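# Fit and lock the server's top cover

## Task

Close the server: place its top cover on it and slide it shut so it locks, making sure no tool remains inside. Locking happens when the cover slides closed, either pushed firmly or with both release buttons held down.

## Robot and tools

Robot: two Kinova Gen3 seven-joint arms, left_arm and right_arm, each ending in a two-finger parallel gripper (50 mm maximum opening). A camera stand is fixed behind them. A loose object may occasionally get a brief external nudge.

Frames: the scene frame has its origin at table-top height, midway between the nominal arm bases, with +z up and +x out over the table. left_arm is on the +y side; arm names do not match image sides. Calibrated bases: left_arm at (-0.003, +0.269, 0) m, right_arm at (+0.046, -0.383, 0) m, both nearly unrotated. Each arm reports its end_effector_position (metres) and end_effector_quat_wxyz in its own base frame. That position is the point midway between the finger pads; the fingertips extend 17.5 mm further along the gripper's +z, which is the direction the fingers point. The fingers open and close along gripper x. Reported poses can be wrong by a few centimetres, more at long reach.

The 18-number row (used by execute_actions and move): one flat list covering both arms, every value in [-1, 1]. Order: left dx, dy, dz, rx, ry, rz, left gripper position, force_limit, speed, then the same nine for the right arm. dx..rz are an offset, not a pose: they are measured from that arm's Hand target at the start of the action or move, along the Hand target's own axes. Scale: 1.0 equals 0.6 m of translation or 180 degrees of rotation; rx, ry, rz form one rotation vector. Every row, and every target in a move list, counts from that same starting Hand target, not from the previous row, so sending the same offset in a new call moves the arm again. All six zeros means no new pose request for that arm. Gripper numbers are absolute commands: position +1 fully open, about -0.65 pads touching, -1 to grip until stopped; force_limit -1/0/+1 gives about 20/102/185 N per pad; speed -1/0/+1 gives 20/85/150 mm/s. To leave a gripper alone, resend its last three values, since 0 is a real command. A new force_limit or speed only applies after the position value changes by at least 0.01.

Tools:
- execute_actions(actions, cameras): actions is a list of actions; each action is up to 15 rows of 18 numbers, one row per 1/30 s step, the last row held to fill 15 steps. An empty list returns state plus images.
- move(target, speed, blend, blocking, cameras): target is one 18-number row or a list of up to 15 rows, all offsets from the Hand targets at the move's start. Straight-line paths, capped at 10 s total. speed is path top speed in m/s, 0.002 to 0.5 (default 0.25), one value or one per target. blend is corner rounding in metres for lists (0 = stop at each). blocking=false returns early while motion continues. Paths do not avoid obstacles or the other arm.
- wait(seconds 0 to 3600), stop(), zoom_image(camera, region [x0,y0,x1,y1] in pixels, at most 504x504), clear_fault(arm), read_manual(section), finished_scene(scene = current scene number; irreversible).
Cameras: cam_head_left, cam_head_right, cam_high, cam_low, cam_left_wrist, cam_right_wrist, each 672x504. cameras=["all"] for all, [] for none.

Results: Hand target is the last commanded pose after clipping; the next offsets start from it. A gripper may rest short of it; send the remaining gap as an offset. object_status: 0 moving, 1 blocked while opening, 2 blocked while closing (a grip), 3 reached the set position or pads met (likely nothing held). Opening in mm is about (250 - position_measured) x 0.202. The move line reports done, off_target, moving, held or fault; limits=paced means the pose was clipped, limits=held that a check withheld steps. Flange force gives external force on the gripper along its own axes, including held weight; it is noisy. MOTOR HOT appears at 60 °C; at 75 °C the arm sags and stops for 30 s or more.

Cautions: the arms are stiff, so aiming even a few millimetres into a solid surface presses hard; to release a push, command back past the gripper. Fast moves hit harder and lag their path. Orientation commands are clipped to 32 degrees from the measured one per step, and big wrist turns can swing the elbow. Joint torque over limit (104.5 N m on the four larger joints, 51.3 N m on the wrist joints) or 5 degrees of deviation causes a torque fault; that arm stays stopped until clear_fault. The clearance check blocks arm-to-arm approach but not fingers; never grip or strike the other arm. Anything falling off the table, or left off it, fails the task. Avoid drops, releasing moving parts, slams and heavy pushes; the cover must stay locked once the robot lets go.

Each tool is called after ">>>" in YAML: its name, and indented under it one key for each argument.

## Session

>>> execute_actions:
  actions: []

>>> zoom_image:
  camera: "cam_high"
  region: [160, 110, 440, 330]

Scene clock: 0.00 s.
left_arm: end_effector_position=(+0.8705, +0.1482, +0.3252) position_measured=3 object_status=3 end_effector_quat_wxyz=(+0.070, +0.611, +0.631, +0.473) | right_arm: end_effector_position=(+0.3767, +0.1905, +0.1917) position_measured=3 object_status=3 end_effector_quat_wxyz=(-0.413, +0.221, +0.882, -0.057)
Joint positions: left_arm=[0.082 0.939 -0.271 0.734 -0.525 0.715 1.881] | right_arm=[-0.208 0.997 -0.222 0.926 -0.216 1.997 2.235]
Joint velocities: within noise
Joint torques (N m): no reading
Flange force (N): no reading
Hand target: left_arm +0.8705, +0.1482, +0.3252; +0.070, +0.611, +0.631, +0.473 | right_arm +0.3767, +0.1905, +0.1917; -0.413, +0.221, +0.882, -0.057
Tool commands: left_gripper/position=+1.0 left_gripper/force_limit=+1.0 left_gripper/speed=+1.0 right_gripper/position=+1.0 right_gripper/force_limit=+1.0 right_gripper/speed=+1.0

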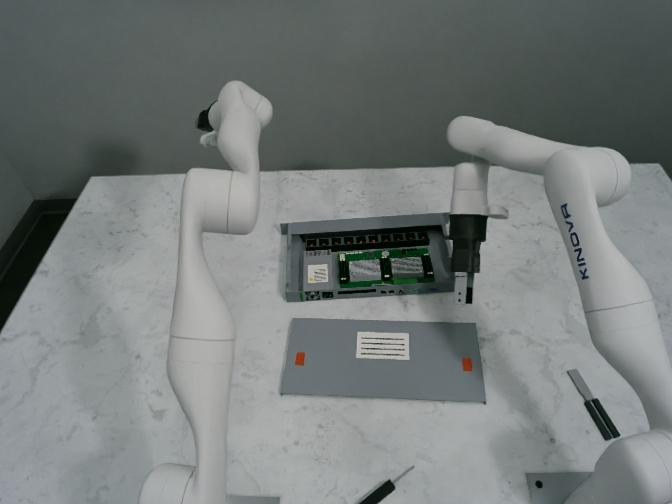

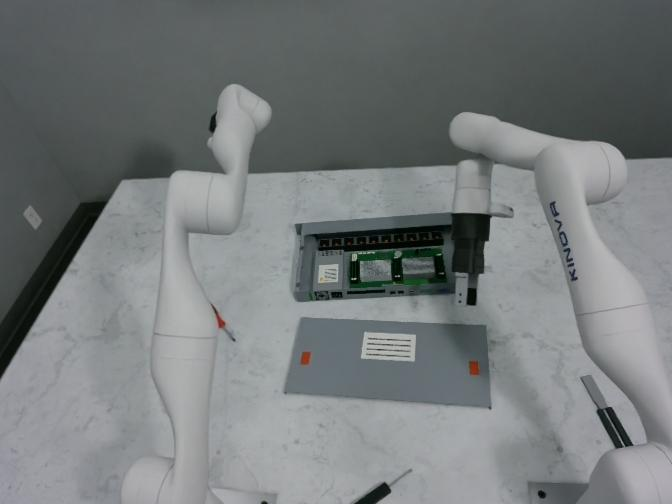

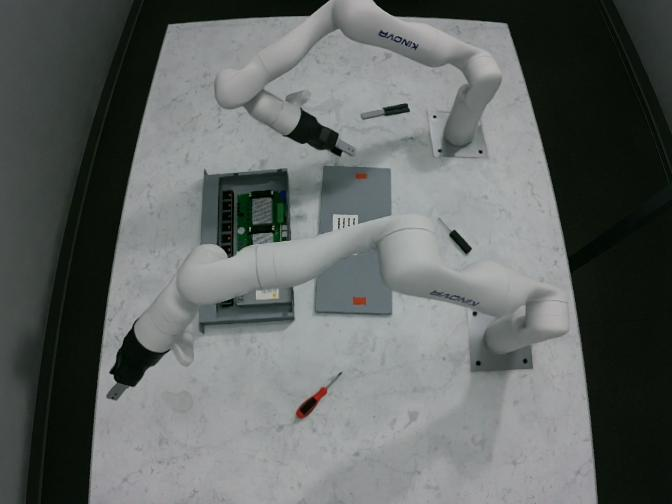

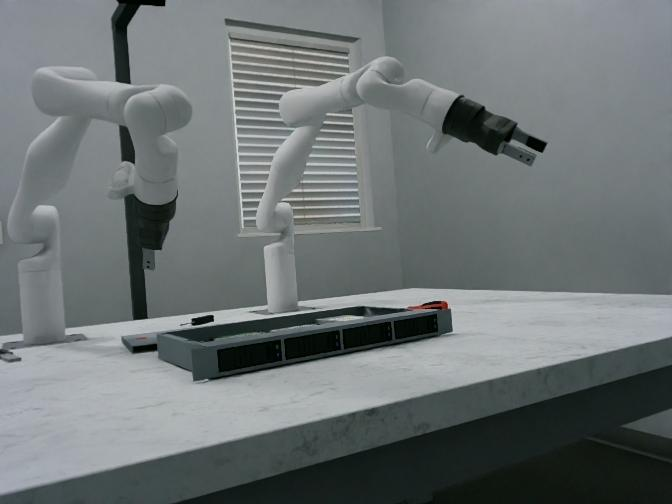

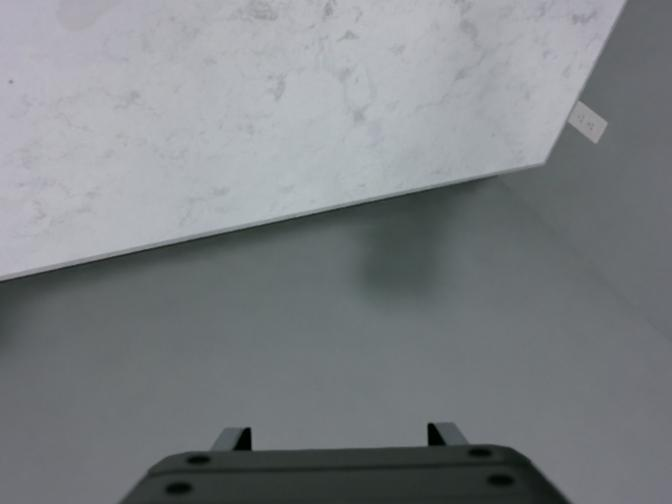

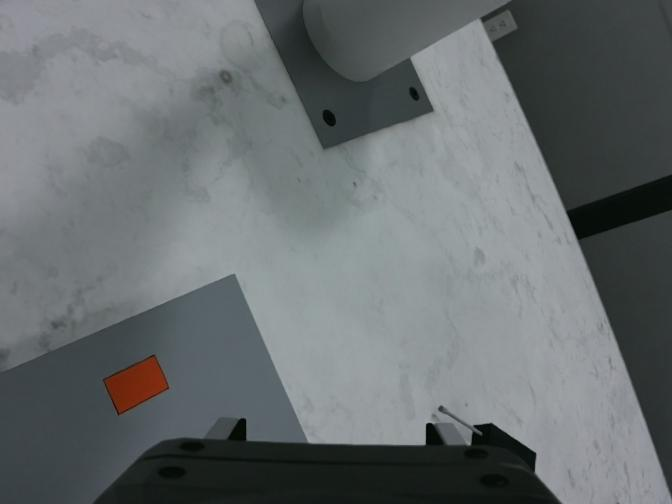

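Scaled by 1.800.

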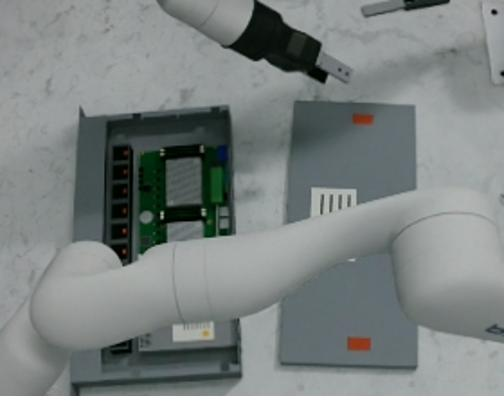

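>>> zoom_image:
  camera: "cam_head_left"
  region: [265, 200, 465, 310]

>>> zoom_image:
  camera: "cam_head_right"
  region: [280, 200, 500, 420]

Scaled by 2.520.

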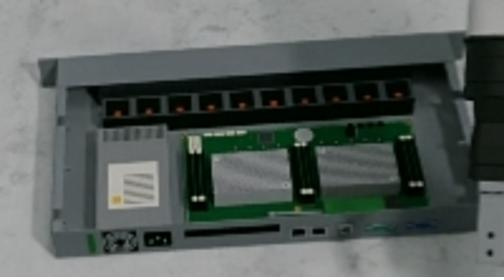

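Scaled by 2.291.

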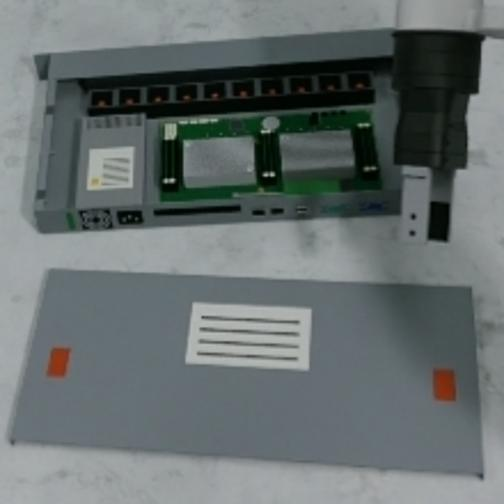

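>>> move:
  target: [-0.472,-0.723,-0.95,-0.240,-0.009,0.379,0.34,1,1,0.003,0.168,-0.32,-0.038,-0.273,-0.146,0.142,1,-0.7]
  speed: 0.3
  cameras: ["all"]

>>> zoom_image:
  camera: "cam_high"
  region: [180, 130, 460, 350]

Scene clock: 52.10 s.
left_arm: end_effector_position=(+0.2544, -0.2967, +0.1998) position_measured=101 object_status=3 end_effector_quat_wxyz=(+0.014, +0.793, -0.018, +0.609) | right_arm: end_effector_position=(+0.5549, +0.2660, +0.2896) position_measured=131 object_status=3 end_effector_quat_wxyz=(-0.001, +0.001, +1.000, +0.000)
Joint positions: left_arm=[1.998 0.753 -0.381 2.375 -1.436 1.061 3.056] | right_arm=[-0.43 0.814 -0.196 0.61 0.142 1.728 2.598]
Joint torques (N m): left_arm=[-0.42 -12.51 -2.15 0.66 -0.41 3.56 -0.2] | right_arm=[-1.06 -24.21 -1.52 -10.64 0.22 -0.14 -0.14]
Flange force (N): left_arm=[1.0 1.5 0.2] | right_arm=[9.9 -6.9 5.6]
Hand target: left_arm +0.2544, -0.2967, +0.1998; +0.014, +0.793, -0.018, +0.609 | right_arm +0.5549, +0.2660, +0.2896; -0.001, +0.001, +1.000, +0.000
Off the commanded pose: left_arm 0.000 m, 0 deg | right_arm 0.000 m, 0 deg.
move: done

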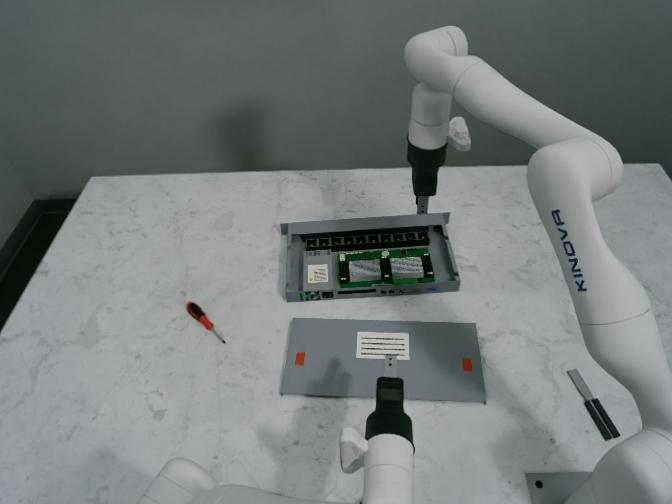

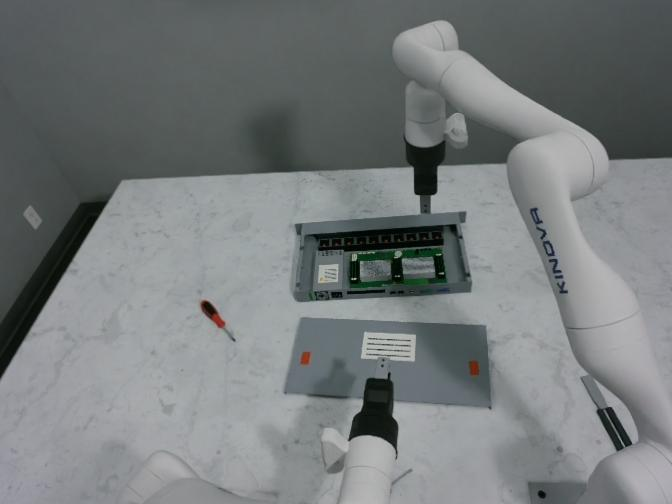

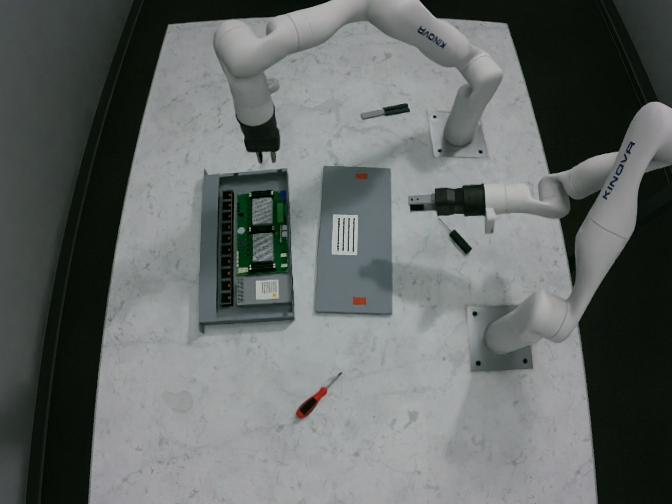

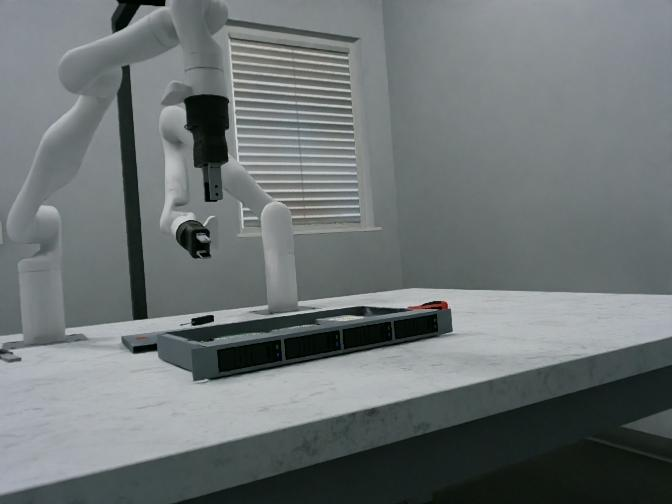

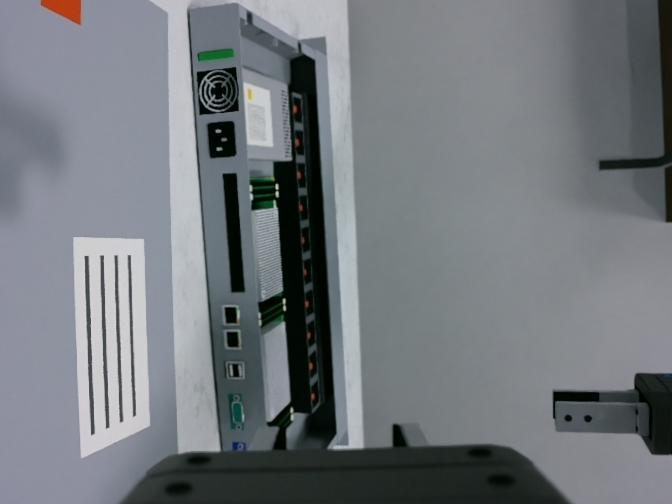

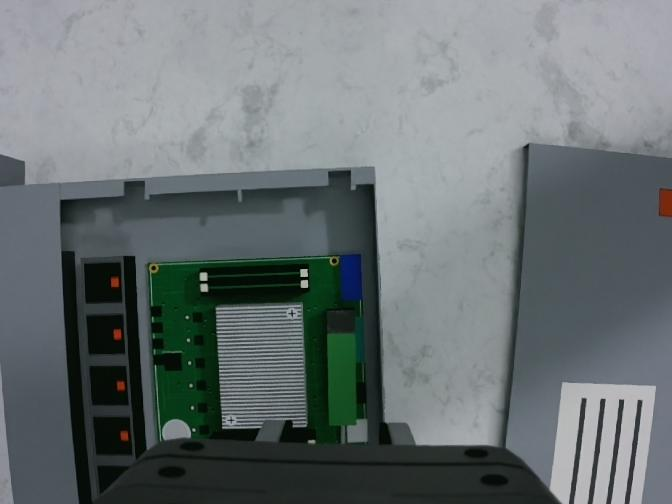

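Scaled by 1.800.

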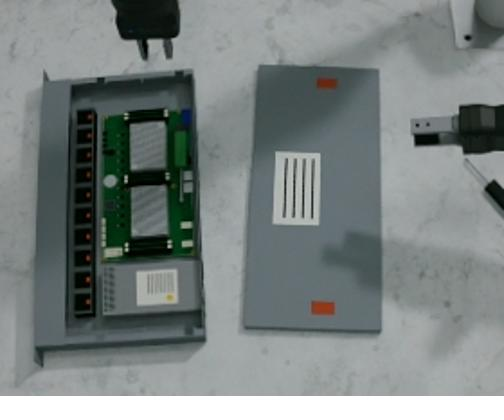

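>>> move:
  target: [0,0,0,0,0,0,0.34,1,1,0.0038,0.0317,0.33,0,0,0,0.142,1,-0.7]
  speed: 0.2
  cameras: ["cam_right_wrist"]

Scene clock: 68.13 s.
left_arm: end_effector_position=(+0.2544, -0.2967, +0.1998) position_measured=101 object_status=3 end_effector_quat_wxyz=(+0.014, +0.793, -0.018, +0.609) | right_arm: end_effector_position=(+0.5521, +0.2850, +0.0916) position_measured=131 object_status=3 end_effector_quat_wxyz=(-0.001, +0.001, +1.000, +0.000)
Joint positions: left_arm=[1.998 0.753 -0.381 2.375 -1.436 1.061 3.056] | right_arm=[-0.428 0.914 -0.201 1.053 0.17 1.192 2.525]
Joint torques (N m): left_arm=[-0.4 -12.56 -2.16 0.67 -0.25 3.65 -0.34] | right_arm=[-1.09 -25.05 -2.06 -9.93 0.24 -0.16 -0.09]
Flange force (N): left_arm=[0.4 0.8 1.4] | right_arm=[5.2 -4.8 0.9]
Hand target: left_arm +0.2544, -0.2967, +0.1998; +0.014, +0.793, -0.018, +0.609 | right_arm +0.5521, +0.2850, +0.0916; -0.001, +0.001, +1.000, +0.000
Off the commanded pose: left_arm 0.000 m, 0 deg | right_arm 0.000 m, 0 deg.
move: done

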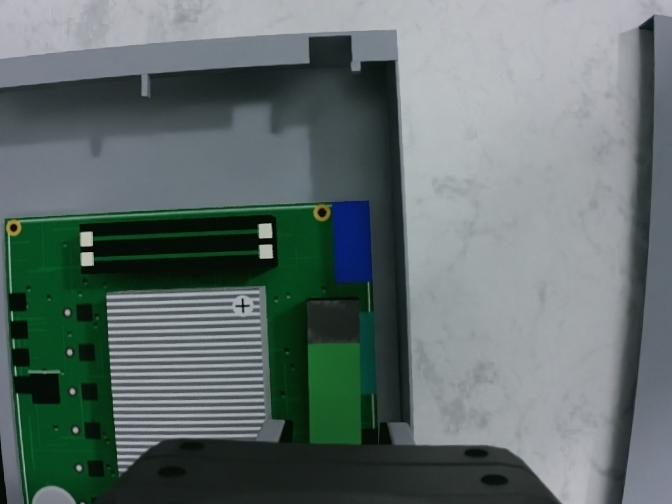

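>>> move:
  target:
    - [0,0,0,0,0,0,0.34,1,1,-0.0013,0,0.02,0,0,0,0.076,1,-0.7]
    - [0,0,0,0,0,0,0.34,1,1,-0.0013,0,0.085,0,0,0,0.076,1,-0.7]
    - [0,0,0,0,0,0,0.34,1,1,-0.0013,0,0.1075,0,0,0,0.076,1,-0.7]
  speed: [0.1,0.05,0.02]

>>> execute_actions:
  actions:
    - [[0,0,0,0,0,0,0.34,1,1,0,0,0,0,0,0,-1,-0.6,0]]
    - [[0,0,0,0,0,0,0.34,1,1,0,0,0,0,0,0,-1,-0.6,0]]

>>> move:
  target: [0,0,0,0,0,0,0.34,1,1,0,0,-0.187,0,0,0,-1,-0.6,0]
  speed: 0.12
  cameras: ["cam_right_wrist","cam_low"]

Scene clock: 84.33 s.
left_arm: end_effector_position=(+0.2544, -0.2967, +0.1998) position_measured=101 object_status=3 end_effector_quat_wxyz=(+0.014, +0.793, -0.018, +0.609) | right_arm: end_effector_position=(+0.5527, +0.2850, +0.0271) position_measured=141 object_status=3 end_effector_quat_wxyz=(-0.001, +0.001, +1.000, +0.000)
Joint positions: left_arm=[1.998 0.753 -0.381 2.375 -1.436 1.061 3.056] | right_arm=[-0.428 0.993 -0.194 1.109 0.185 1.059 2.514]
Joint torques (N m): left_arm=[-0.38 -12.5 -2.18 0.68 -0.27 3.62 -0.32] | right_arm=[-1.05 -25.41 -2.06 -9.55 0.17 -0.15 -0.16]
Flange force (N): left_arm=[0.6 1.0 1.1] | right_arm=[5.9 -5.1 0.2]
Hand target: left_arm +0.2544, -0.2967, +0.1998; +0.014, +0.793, -0.018, +0.609 | right_arm +0.5527, +0.2850, +0.0271; -0.001, +0.001, +1.000, +0.000
Off the commanded pose: left_arm 0.000 m, 0 deg | right_arm 0.000 m, 0 deg.
move: done

Scene clock: 85.53 s.
left_arm: end_effector_position=(+0.2544, -0.2967, +0.1998) position_measured=101 object_status=3 end_effector_quat_wxyz=(+0.014, +0.793, -0.018, +0.609) | right_arm: end_effector_position=(+0.5527, +0.2850, +0.0271) position_measured=164 object_status=2 end_effector_quat_wxyz=(-0.001, +0.001, +1.000, +0.000)
Joint positions: left_arm=[1.998 0.753 -0.381 2.375 -1.436 1.061 3.056] | right_arm=[-0.428 0.993 -0.194 1.109 0.185 1.059 2.514]
Joint torques (N m): left_arm=[-0.38 -12.54 -2.11 0.72 -0.26 3.68 -0.28] | right_arm=[-1.07 -25.2 -2.03 -9.37 0.27 -0.13 -0.14]
Hand target: left_arm +0.2544, -0.2967, +0.1998; +0.014, +0.793, -0.018, +0.609 | right_arm +0.5527, +0.2850, +0.0271; -0.001, +0.001, +1.000, +0.000
Off the commanded pose: left_arm 0.000 m, 0 deg | right_arm 0.000 m, 0 deg.

Scene clock: 86.93 s.
left_arm: end_effector_position=(+0.2544, -0.2967, +0.1998) position_measured=101 object_status=3 end_effector_quat_wxyz=(+0.014, +0.793, -0.018, +0.609) | right_arm: end_effector_position=(+0.5530, +0.2850, +0.1392) position_measured=164 object_status=2 end_effector_quat_wxyz=(-0.001, +0.001, +1.000, +0.000)
Joint positions: left_arm=[1.998 0.753 -0.381 2.375 -1.436 1.061 3.056] | right_arm=[-0.43 0.872 -0.204 0.98 0.16 1.305 2.536]
Joint torques (N m): left_arm=[-0.42 -12.54 -2.09 0.72 -0.24 3.63 -0.29] | right_arm=[-1.07 -24.96 -2.03 -10.5 0.18 -0.15 -0.13]
Flange force (N): left_arm=[0.6 1.1 1.2] | right_arm=[6.4 -5.4 2.0]
Hand target: left_arm +0.2544, -0.2967, +0.1998; +0.014, +0.793, -0.018, +0.609 | right_arm +0.5530, +0.2850, +0.1393; -0.001, +0.001, +1.000, +0.000
Off the commanded pose: left_arm 0.000 m, 0 deg | right_arm 0.000 m, 0 deg.
move: done
Images, in order (width x height): cam_low 672x504, cam_right_wrist 672x504.

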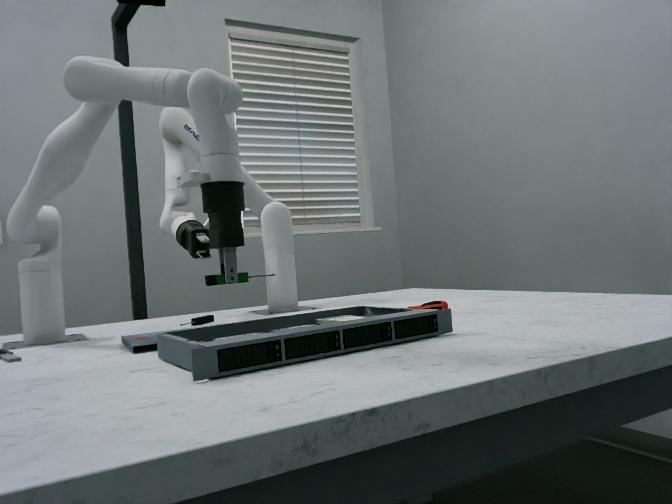

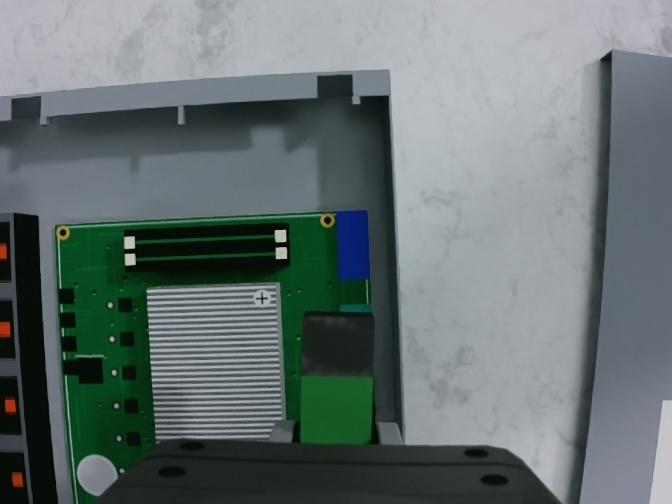

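>>> move:
  target:
    - [-0.1,-0.071,0.06,0,0,0,0.34,1,1,-0.028,-0.54,0,0,0,0,-1,-0.6,0]
    - [-0.216,-0.071,0.0953,0,0,0,0.34,1,1,-0.028,-0.54,0.16,0,0,0,-1,-0.6,0]
    - [-0.216,-0.071,0.0953,0,0,0,0.34,1,1,-0.028,-0.54,0.198,0,0,0,-1,-0.6,0]
  speed: [0.3,0.15,0.03]
  blend: [0.03,0.005,0]
  cameras: ["all"]

>>> zoom_image:
  camera: "cam_high"
  region: [300, 140, 560, 340]

>>> zoom_image:
  camera: "cam_low"
  region: [0, 250, 280, 400]

Scene clock: 143.73 s.
left_arm: end_effector_position=(+0.2783, -0.2551, +0.0598) position_measured=101 object_status=3 end_effector_quat_wxyz=(+0.014, +0.793, -0.018, +0.609) | right_arm: end_effector_position=(+0.5691, -0.0390, +0.0205) position_measured=164 object_status=2 end_effector_quat_wxyz=(-0.001, +0.001, +1.000, +0.000)
Joint positions: left_arm=[1.922 1.272 -0.327 2.403 -1.683 0.973 3.688] | right_arm=[0.121 0.895 -0.178 1.359 0.177 0.906 3.038]
Joint torques (N m): left_arm=[-0.41 -13.72 -3.09 5.78 1.45 3.11 -0.31] | right_arm=[-1.07 -23.7 -2 -8.85 0.22 -0.12 -0.11]
Flange force (N): left_arm=[0.7 0.9 2.0] | right_arm=[6.3 -1.5 0.6]
Hand target: left_arm +0.2783, -0.2551, +0.0598; +0.014, +0.793, -0.018, +0.609 | right_arm +0.5691, -0.0390, +0.0204; -0.001, +0.001, +1.000, +0.000
Off the commanded pose: left_arm 0.000 m, 0 deg | right_arm 0.000 m, 0 deg.
move: done

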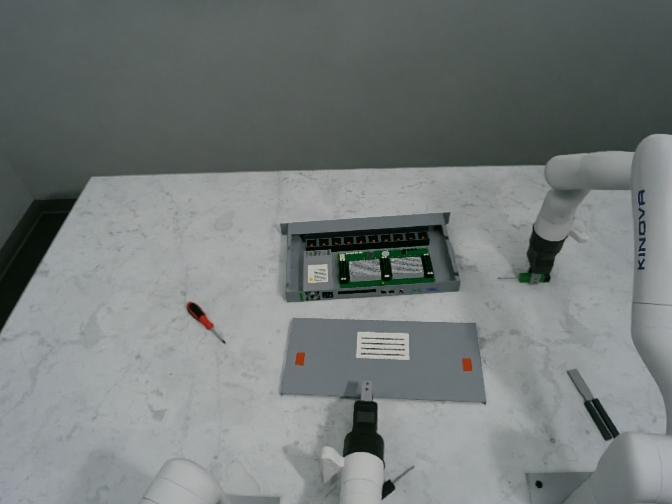

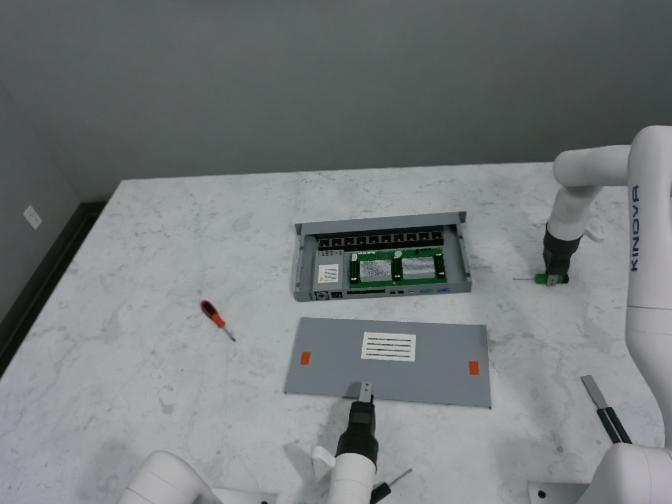

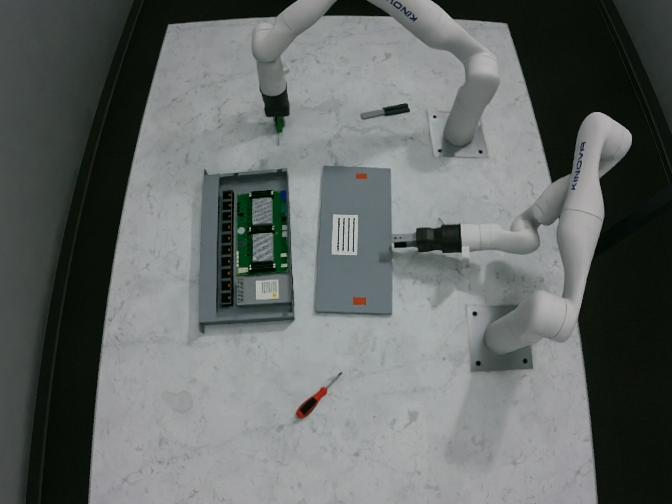

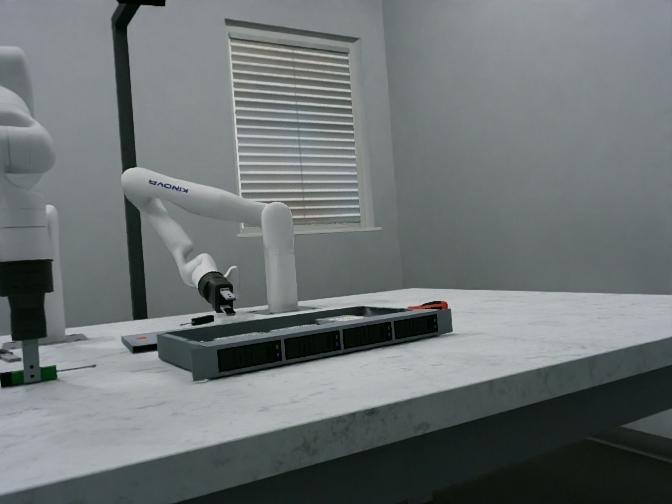

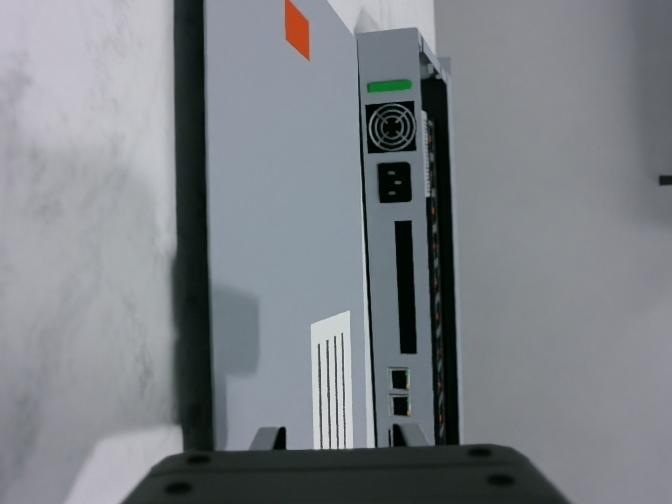

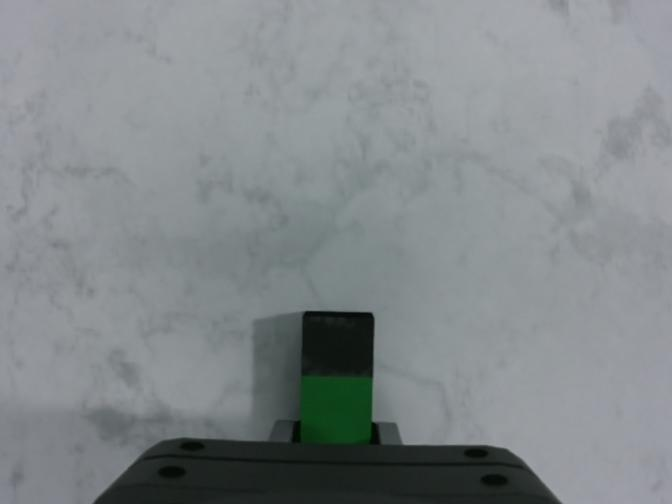

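Scaled by 1.938.

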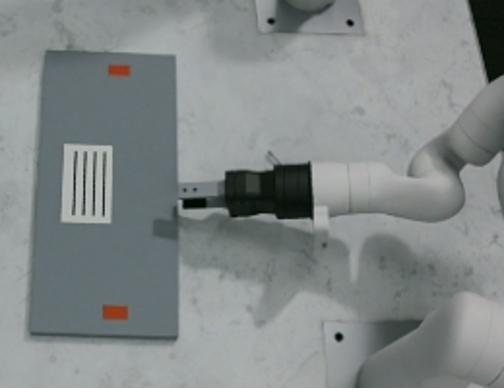

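Scaled by 1.800.

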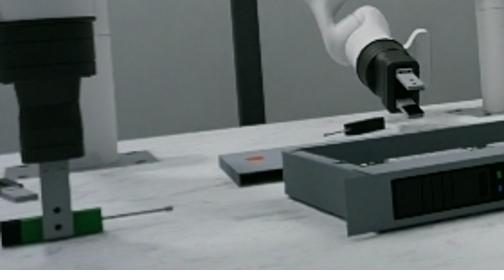

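>>> move:
  target:
    - [-0.002,-0.033,-0.009,0,0,0,0.34,1,1,0,0,0.0035,0,0,0,0.076,1,-0.7]
    - [-0.052,-0.033,0.0043,0,0,0,0.34,1,1,0,0,-0.05,0,0,0,0.076,1,-0.7]
  speed: [0.04,0.04]
  cameras: ["cam_head_left","cam_left_wrist","cam_low","cam_high"]

>>> zoom_image:
  camera: "cam_high"
  region: [300, 140, 560, 340]

>>> zoom_image:
  camera: "cam_low"
  region: [0, 250, 280, 400]

Scene clock: 164.27 s.
left_arm: end_effector_position=(+0.2737, -0.2351, +0.0291) position_measured=101 object_status=3 end_effector_quat_wxyz=(+0.014, +0.793, -0.018, +0.609) | right_arm: end_effector_position=(+0.5692, -0.0390, +0.0504) position_measured=141 object_status=3 end_effector_quat_wxyz=(-0.001, +0.001, +1.000, +0.000)
Joint positions: left_arm=[1.938 1.394 -0.288 2.4 -1.691 0.977 3.82] | right_arm=[0.123 0.852 -0.184 1.339 0.168 0.968 3.045]
Joint torques (N m): left_arm=[-0.6 -12.95 -1.34 5.41 0.82 1.42 -0.28] | right_arm=[-1.1 -22.96 -1.95 -9.1 0.21 -0.18 -0.09]
Flange force (N): left_arm=[5.1 0.2 0.2] | right_arm=[6.8 -1.5 0.0]
Hand target: left_arm +0.2736, -0.2351, +0.0290; +0.014, +0.793, -0.018, +0.609 | right_arm +0.5691, -0.0390, +0.0505; -0.001, +0.001, +1.000, +0.000
Off the commanded pose: left_arm 0.000 m, 0 deg | right_arm 0.000 m, 0 deg.
move: done
Images, in order (width x height): cam_head_left 672x504, cam_high 672x504, cam_low 672x504, cam_left_wrist 672x504.

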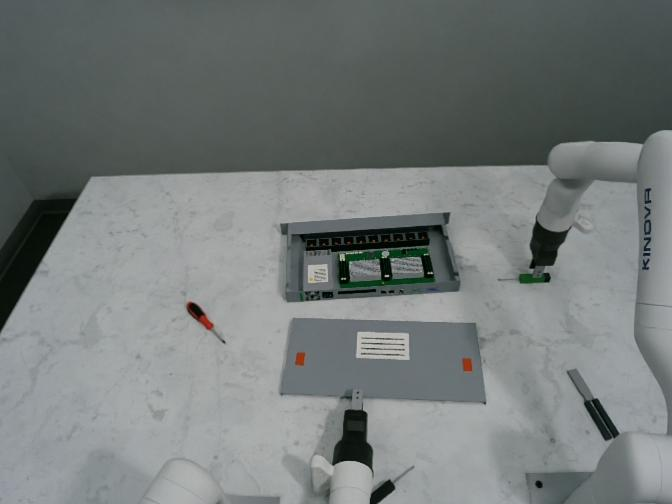

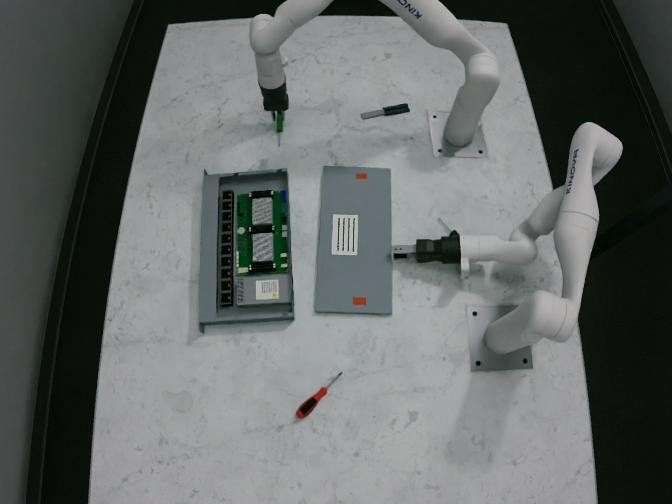

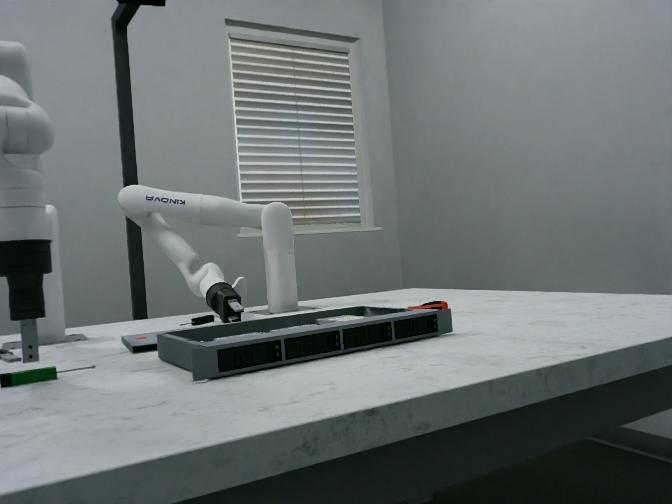

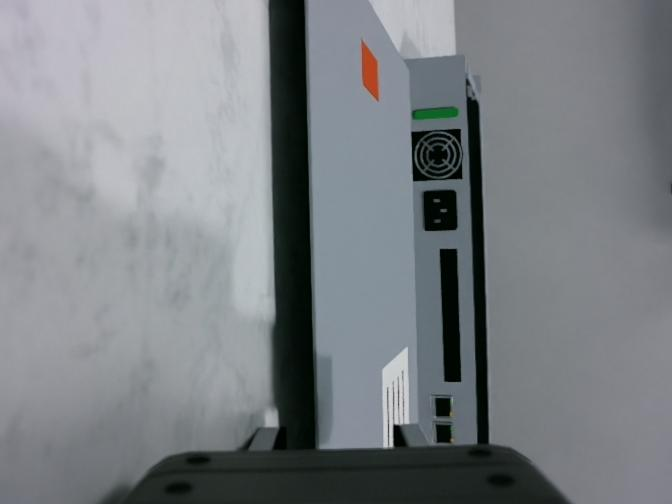

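Scaled by 1.938.

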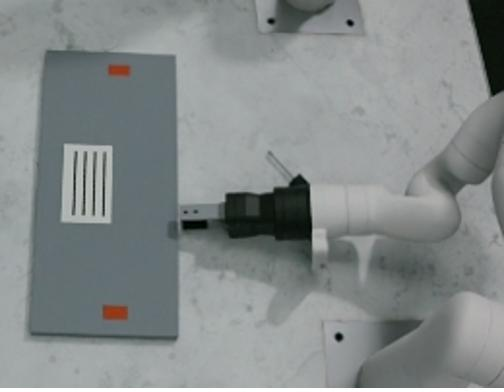

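Scaled by 1.800.

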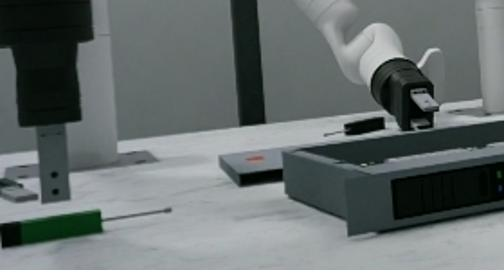

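>>> move:
  target:
    - [0.002,0,0,0,0,0,0.34,1,1,0,0,-0.05,0,0,0,0.076,1,-0.7]
    - [0.0107,0,0.0317,0,0,0,0.34,1,1,0,0,-0.05,0,0,0,0.076,1,-0.7]
  speed: 0.03

>>> execute_actions:
  actions:
    - [[0,0,0,0,0,0,-1,0.2,-1,0,0,0,0,0,0,0.142,1,-0.7]]
    - [[0,0,0,0,0,0,-1,0.2,-1,0,0,0,0,0,0,0.142,1,-0.7]]
    - [[0,0,0,0,0,0,-1,0.2,-1,0,0,0,0,0,0,0.142,1,-0.7]]
  cameras: ["cam_left_wrist","cam_high"]

Scene clock: 183.77 s.
left_arm: end_effector_position=(+0.2936, -0.2360, +0.0303) position_measured=101 object_status=3 end_effector_quat_wxyz=(+0.014, +0.793, -0.018, +0.609) | right_arm: end_effector_position=(+0.5692, -0.0390, +0.0804) position_measured=141 object_status=3 end_effector_quat_wxyz=(-0.001, +0.001, +1.000, +0.000)
Joint positions: left_arm=[1.888 1.404 -0.33 2.407 -1.779 0.981 3.858] | right_arm=[0.125 0.812 -0.189 1.313 0.159 1.035 3.052]
Joint torques (N m): left_arm=[-0.4 -13.35 -3.37 6.86 1.93 2.71 -0.24] | right_arm=[-1.07 -22.9 -2.02 -9.41 0.21 -0.16 -0.13]
Flange force (N): left_arm=[0.9 1.5 2.1] | right_arm=[6.4 -1.6 0.6]
Hand target: left_arm +0.2937, -0.2360, +0.0303; +0.014, +0.793, -0.018, +0.609 | right_arm +0.5692, -0.0390, +0.0804; -0.001, +0.001, +1.000, +0.000
Off the commanded pose: left_arm 0.000 m, 0 deg | right_arm 0.000 m, 0 deg.
move: done

Scene clock: 185.47 s.
left_arm: end_effector_position=(+0.2937, -0.2360, +0.0304) position_measured=241 object_status=2 end_effector_quat_wxyz=(+0.014, +0.793, -0.018, +0.609) | right_arm: end_effector_position=(+0.5692, -0.0390, +0.0804) position_measured=131 object_status=3 end_effector_quat_wxyz=(-0.001, +0.001, +1.000, +0.000)
Joint positions: left_arm=[1.887 1.404 -0.33 2.407 -1.779 0.981 3.858] | right_arm=[0.125 0.812 -0.189 1.313 0.159 1.035 3.052]
Joint torques (N m): left_arm=[-1.29 -13.01 -1.85 5.77 0.62 1.01 -0.25] | right_arm=[-1.02 -22.87 -2.05 -9.42 0.2 -0.13 -0.15]
Hand target: left_arm +0.2937, -0.2360, +0.0303; +0.014, +0.793, -0.018, +0.609 | right_arm +0.5692, -0.0390, +0.0804; -0.001, +0.001, +1.000, +0.000
Off the commanded pose: left_arm 0.000 m, 0 deg | right_arm 0.000 m, 0 deg.
Images, in order (width x height): cam_high 672x504, cam_left_wrist 672x504.

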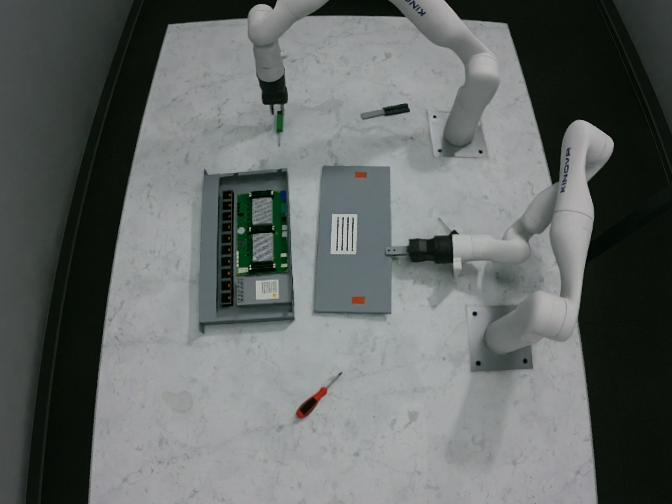

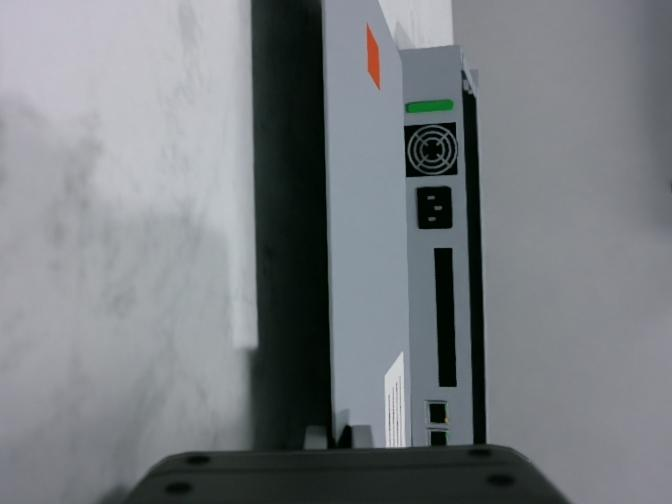

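>>> move:
  target:
    - [0.0966,0,-0.0259,0,0,0,-1,0.2,-1,0,0,-0.2,0,0,0,0.142,1,-0.7]
    - [0.1932,0,-0.0518,0.032,0.083,-0.0041,-1,0.2,-1,0,0,-0.3487,0,0,0,0.142,1,-0.7]
    - [0.304,-0.0338,0.362,0.032,0.083,-0.0041,-1,0.2,-1,0.0238,0.508,-0.3487,0,0,0,0.142,1,-0.7]
    - [0.1913,-0.0338,0.392,0.032,0.083,-0.0041,-1,0.2,-1,0.0238,0.508,-0.3487,0,0,0,0.142,1,-0.7]
  speed: [0.05,0.1,0.15,0.08]
  blend: [0.005,0.01,0.01,0]
  cameras: ["all"]

>>> zoom_image:
  camera: "cam_right_wrist"
  region: [40, 60, 480, 300]

>>> zoom_image:
  camera: "cam_head_left"
  region: [270, 200, 480, 310]

>>> zoom_image:
  camera: "cam_head_right"
  region: [280, 200, 490, 310]

Scene clock: 226.43 s.
left_arm: end_effector_position=(+0.5511, -0.2276, +0.0808) position_measured=250 object_status=3 end_effector_quat_wxyz=(-0.020, +0.706, +0.019, +0.707) | right_arm: end_effector_position=(+0.5559, +0.2659, +0.2897) position_measured=131 object_status=3 end_effector_quat_wxyz=(-0.001, +0.001, +1.000, +0.000)
Joint positions: left_arm=[1.342 1.51 -0.702 2.046 -2.112 1.055 3.766] | right_arm=[-0.426 0.818 -0.205 0.602 0.15 1.733 2.596]
Joint torques (N m): left_arm=[-0.41 -20.96 -11.37 2.5 3.88 5.92 0.03] | right_arm=[-1.02 -24.31 -1.58 -10.67 0.24 -0.14 -0.1]
Flange force (N): left_arm=[-7.2 -0.3 2.3] | right_arm=[10.3 -6.9 5.9]
Hand target: left_arm +0.5511, -0.2276, +0.0808; -0.020, +0.706, +0.019, +0.707 | right_arm +0.5559, +0.2659, +0.2897; -0.001, +0.001, +1.000, +0.000
Off the commanded pose: left_arm 0.000 m, 0 deg | right_arm 0.000 m, 0 deg.
move: done

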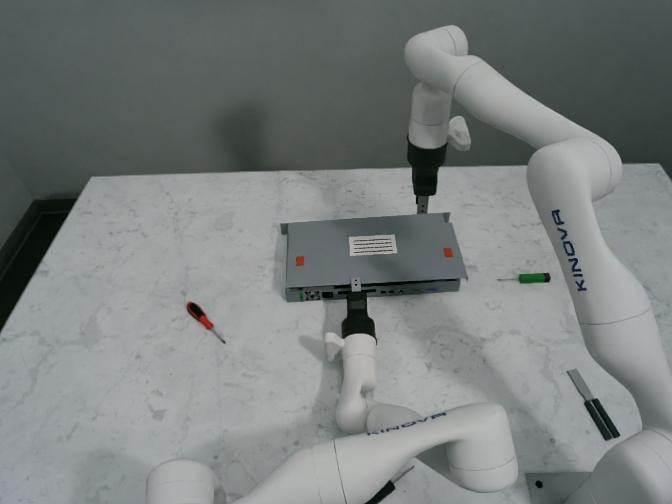

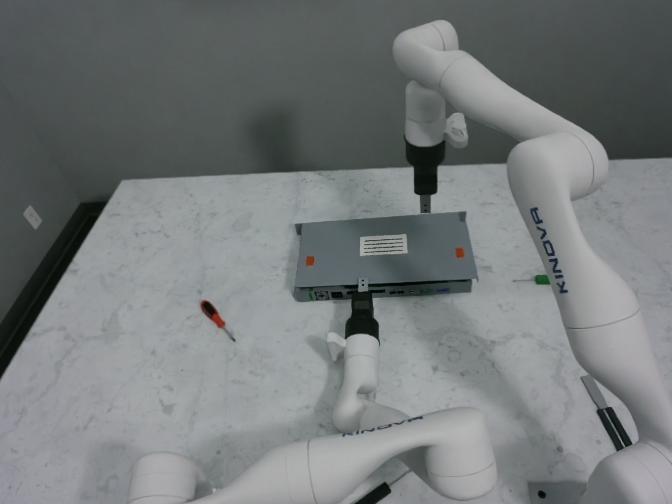

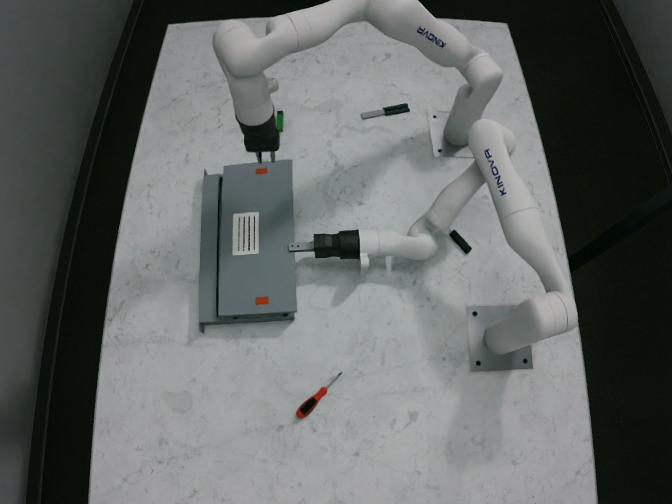

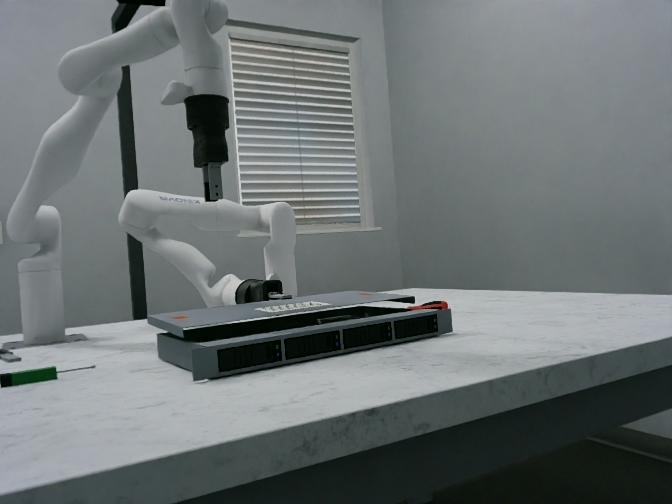

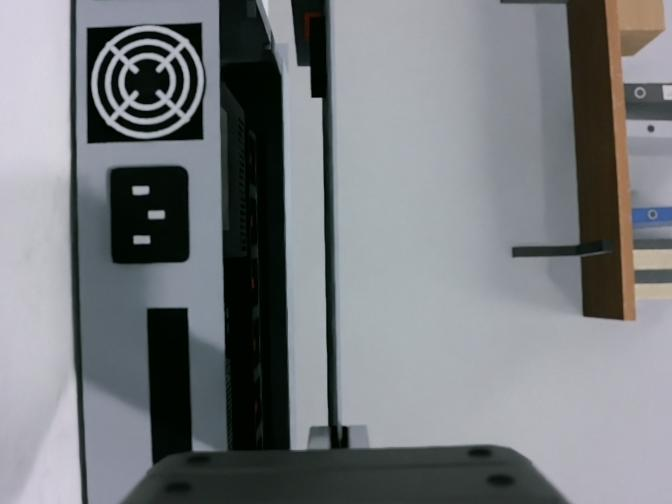

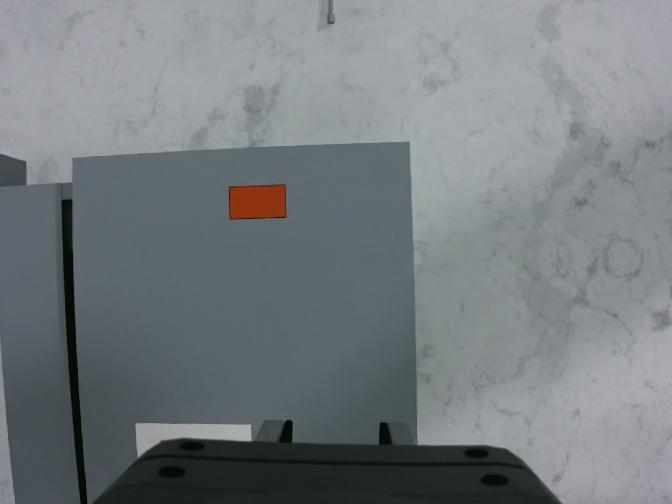

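Scaled by 1.145.

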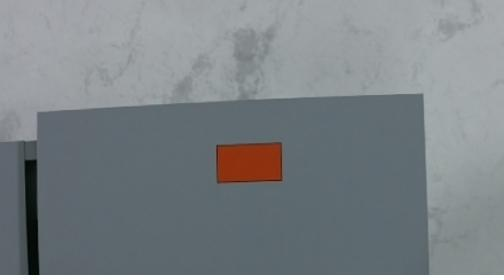

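Scaled by 2.400.

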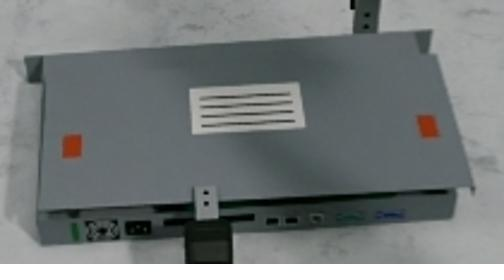

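Scaled by 2.400.

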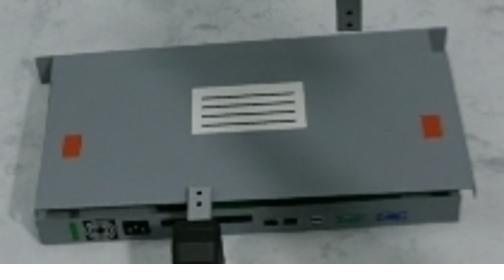

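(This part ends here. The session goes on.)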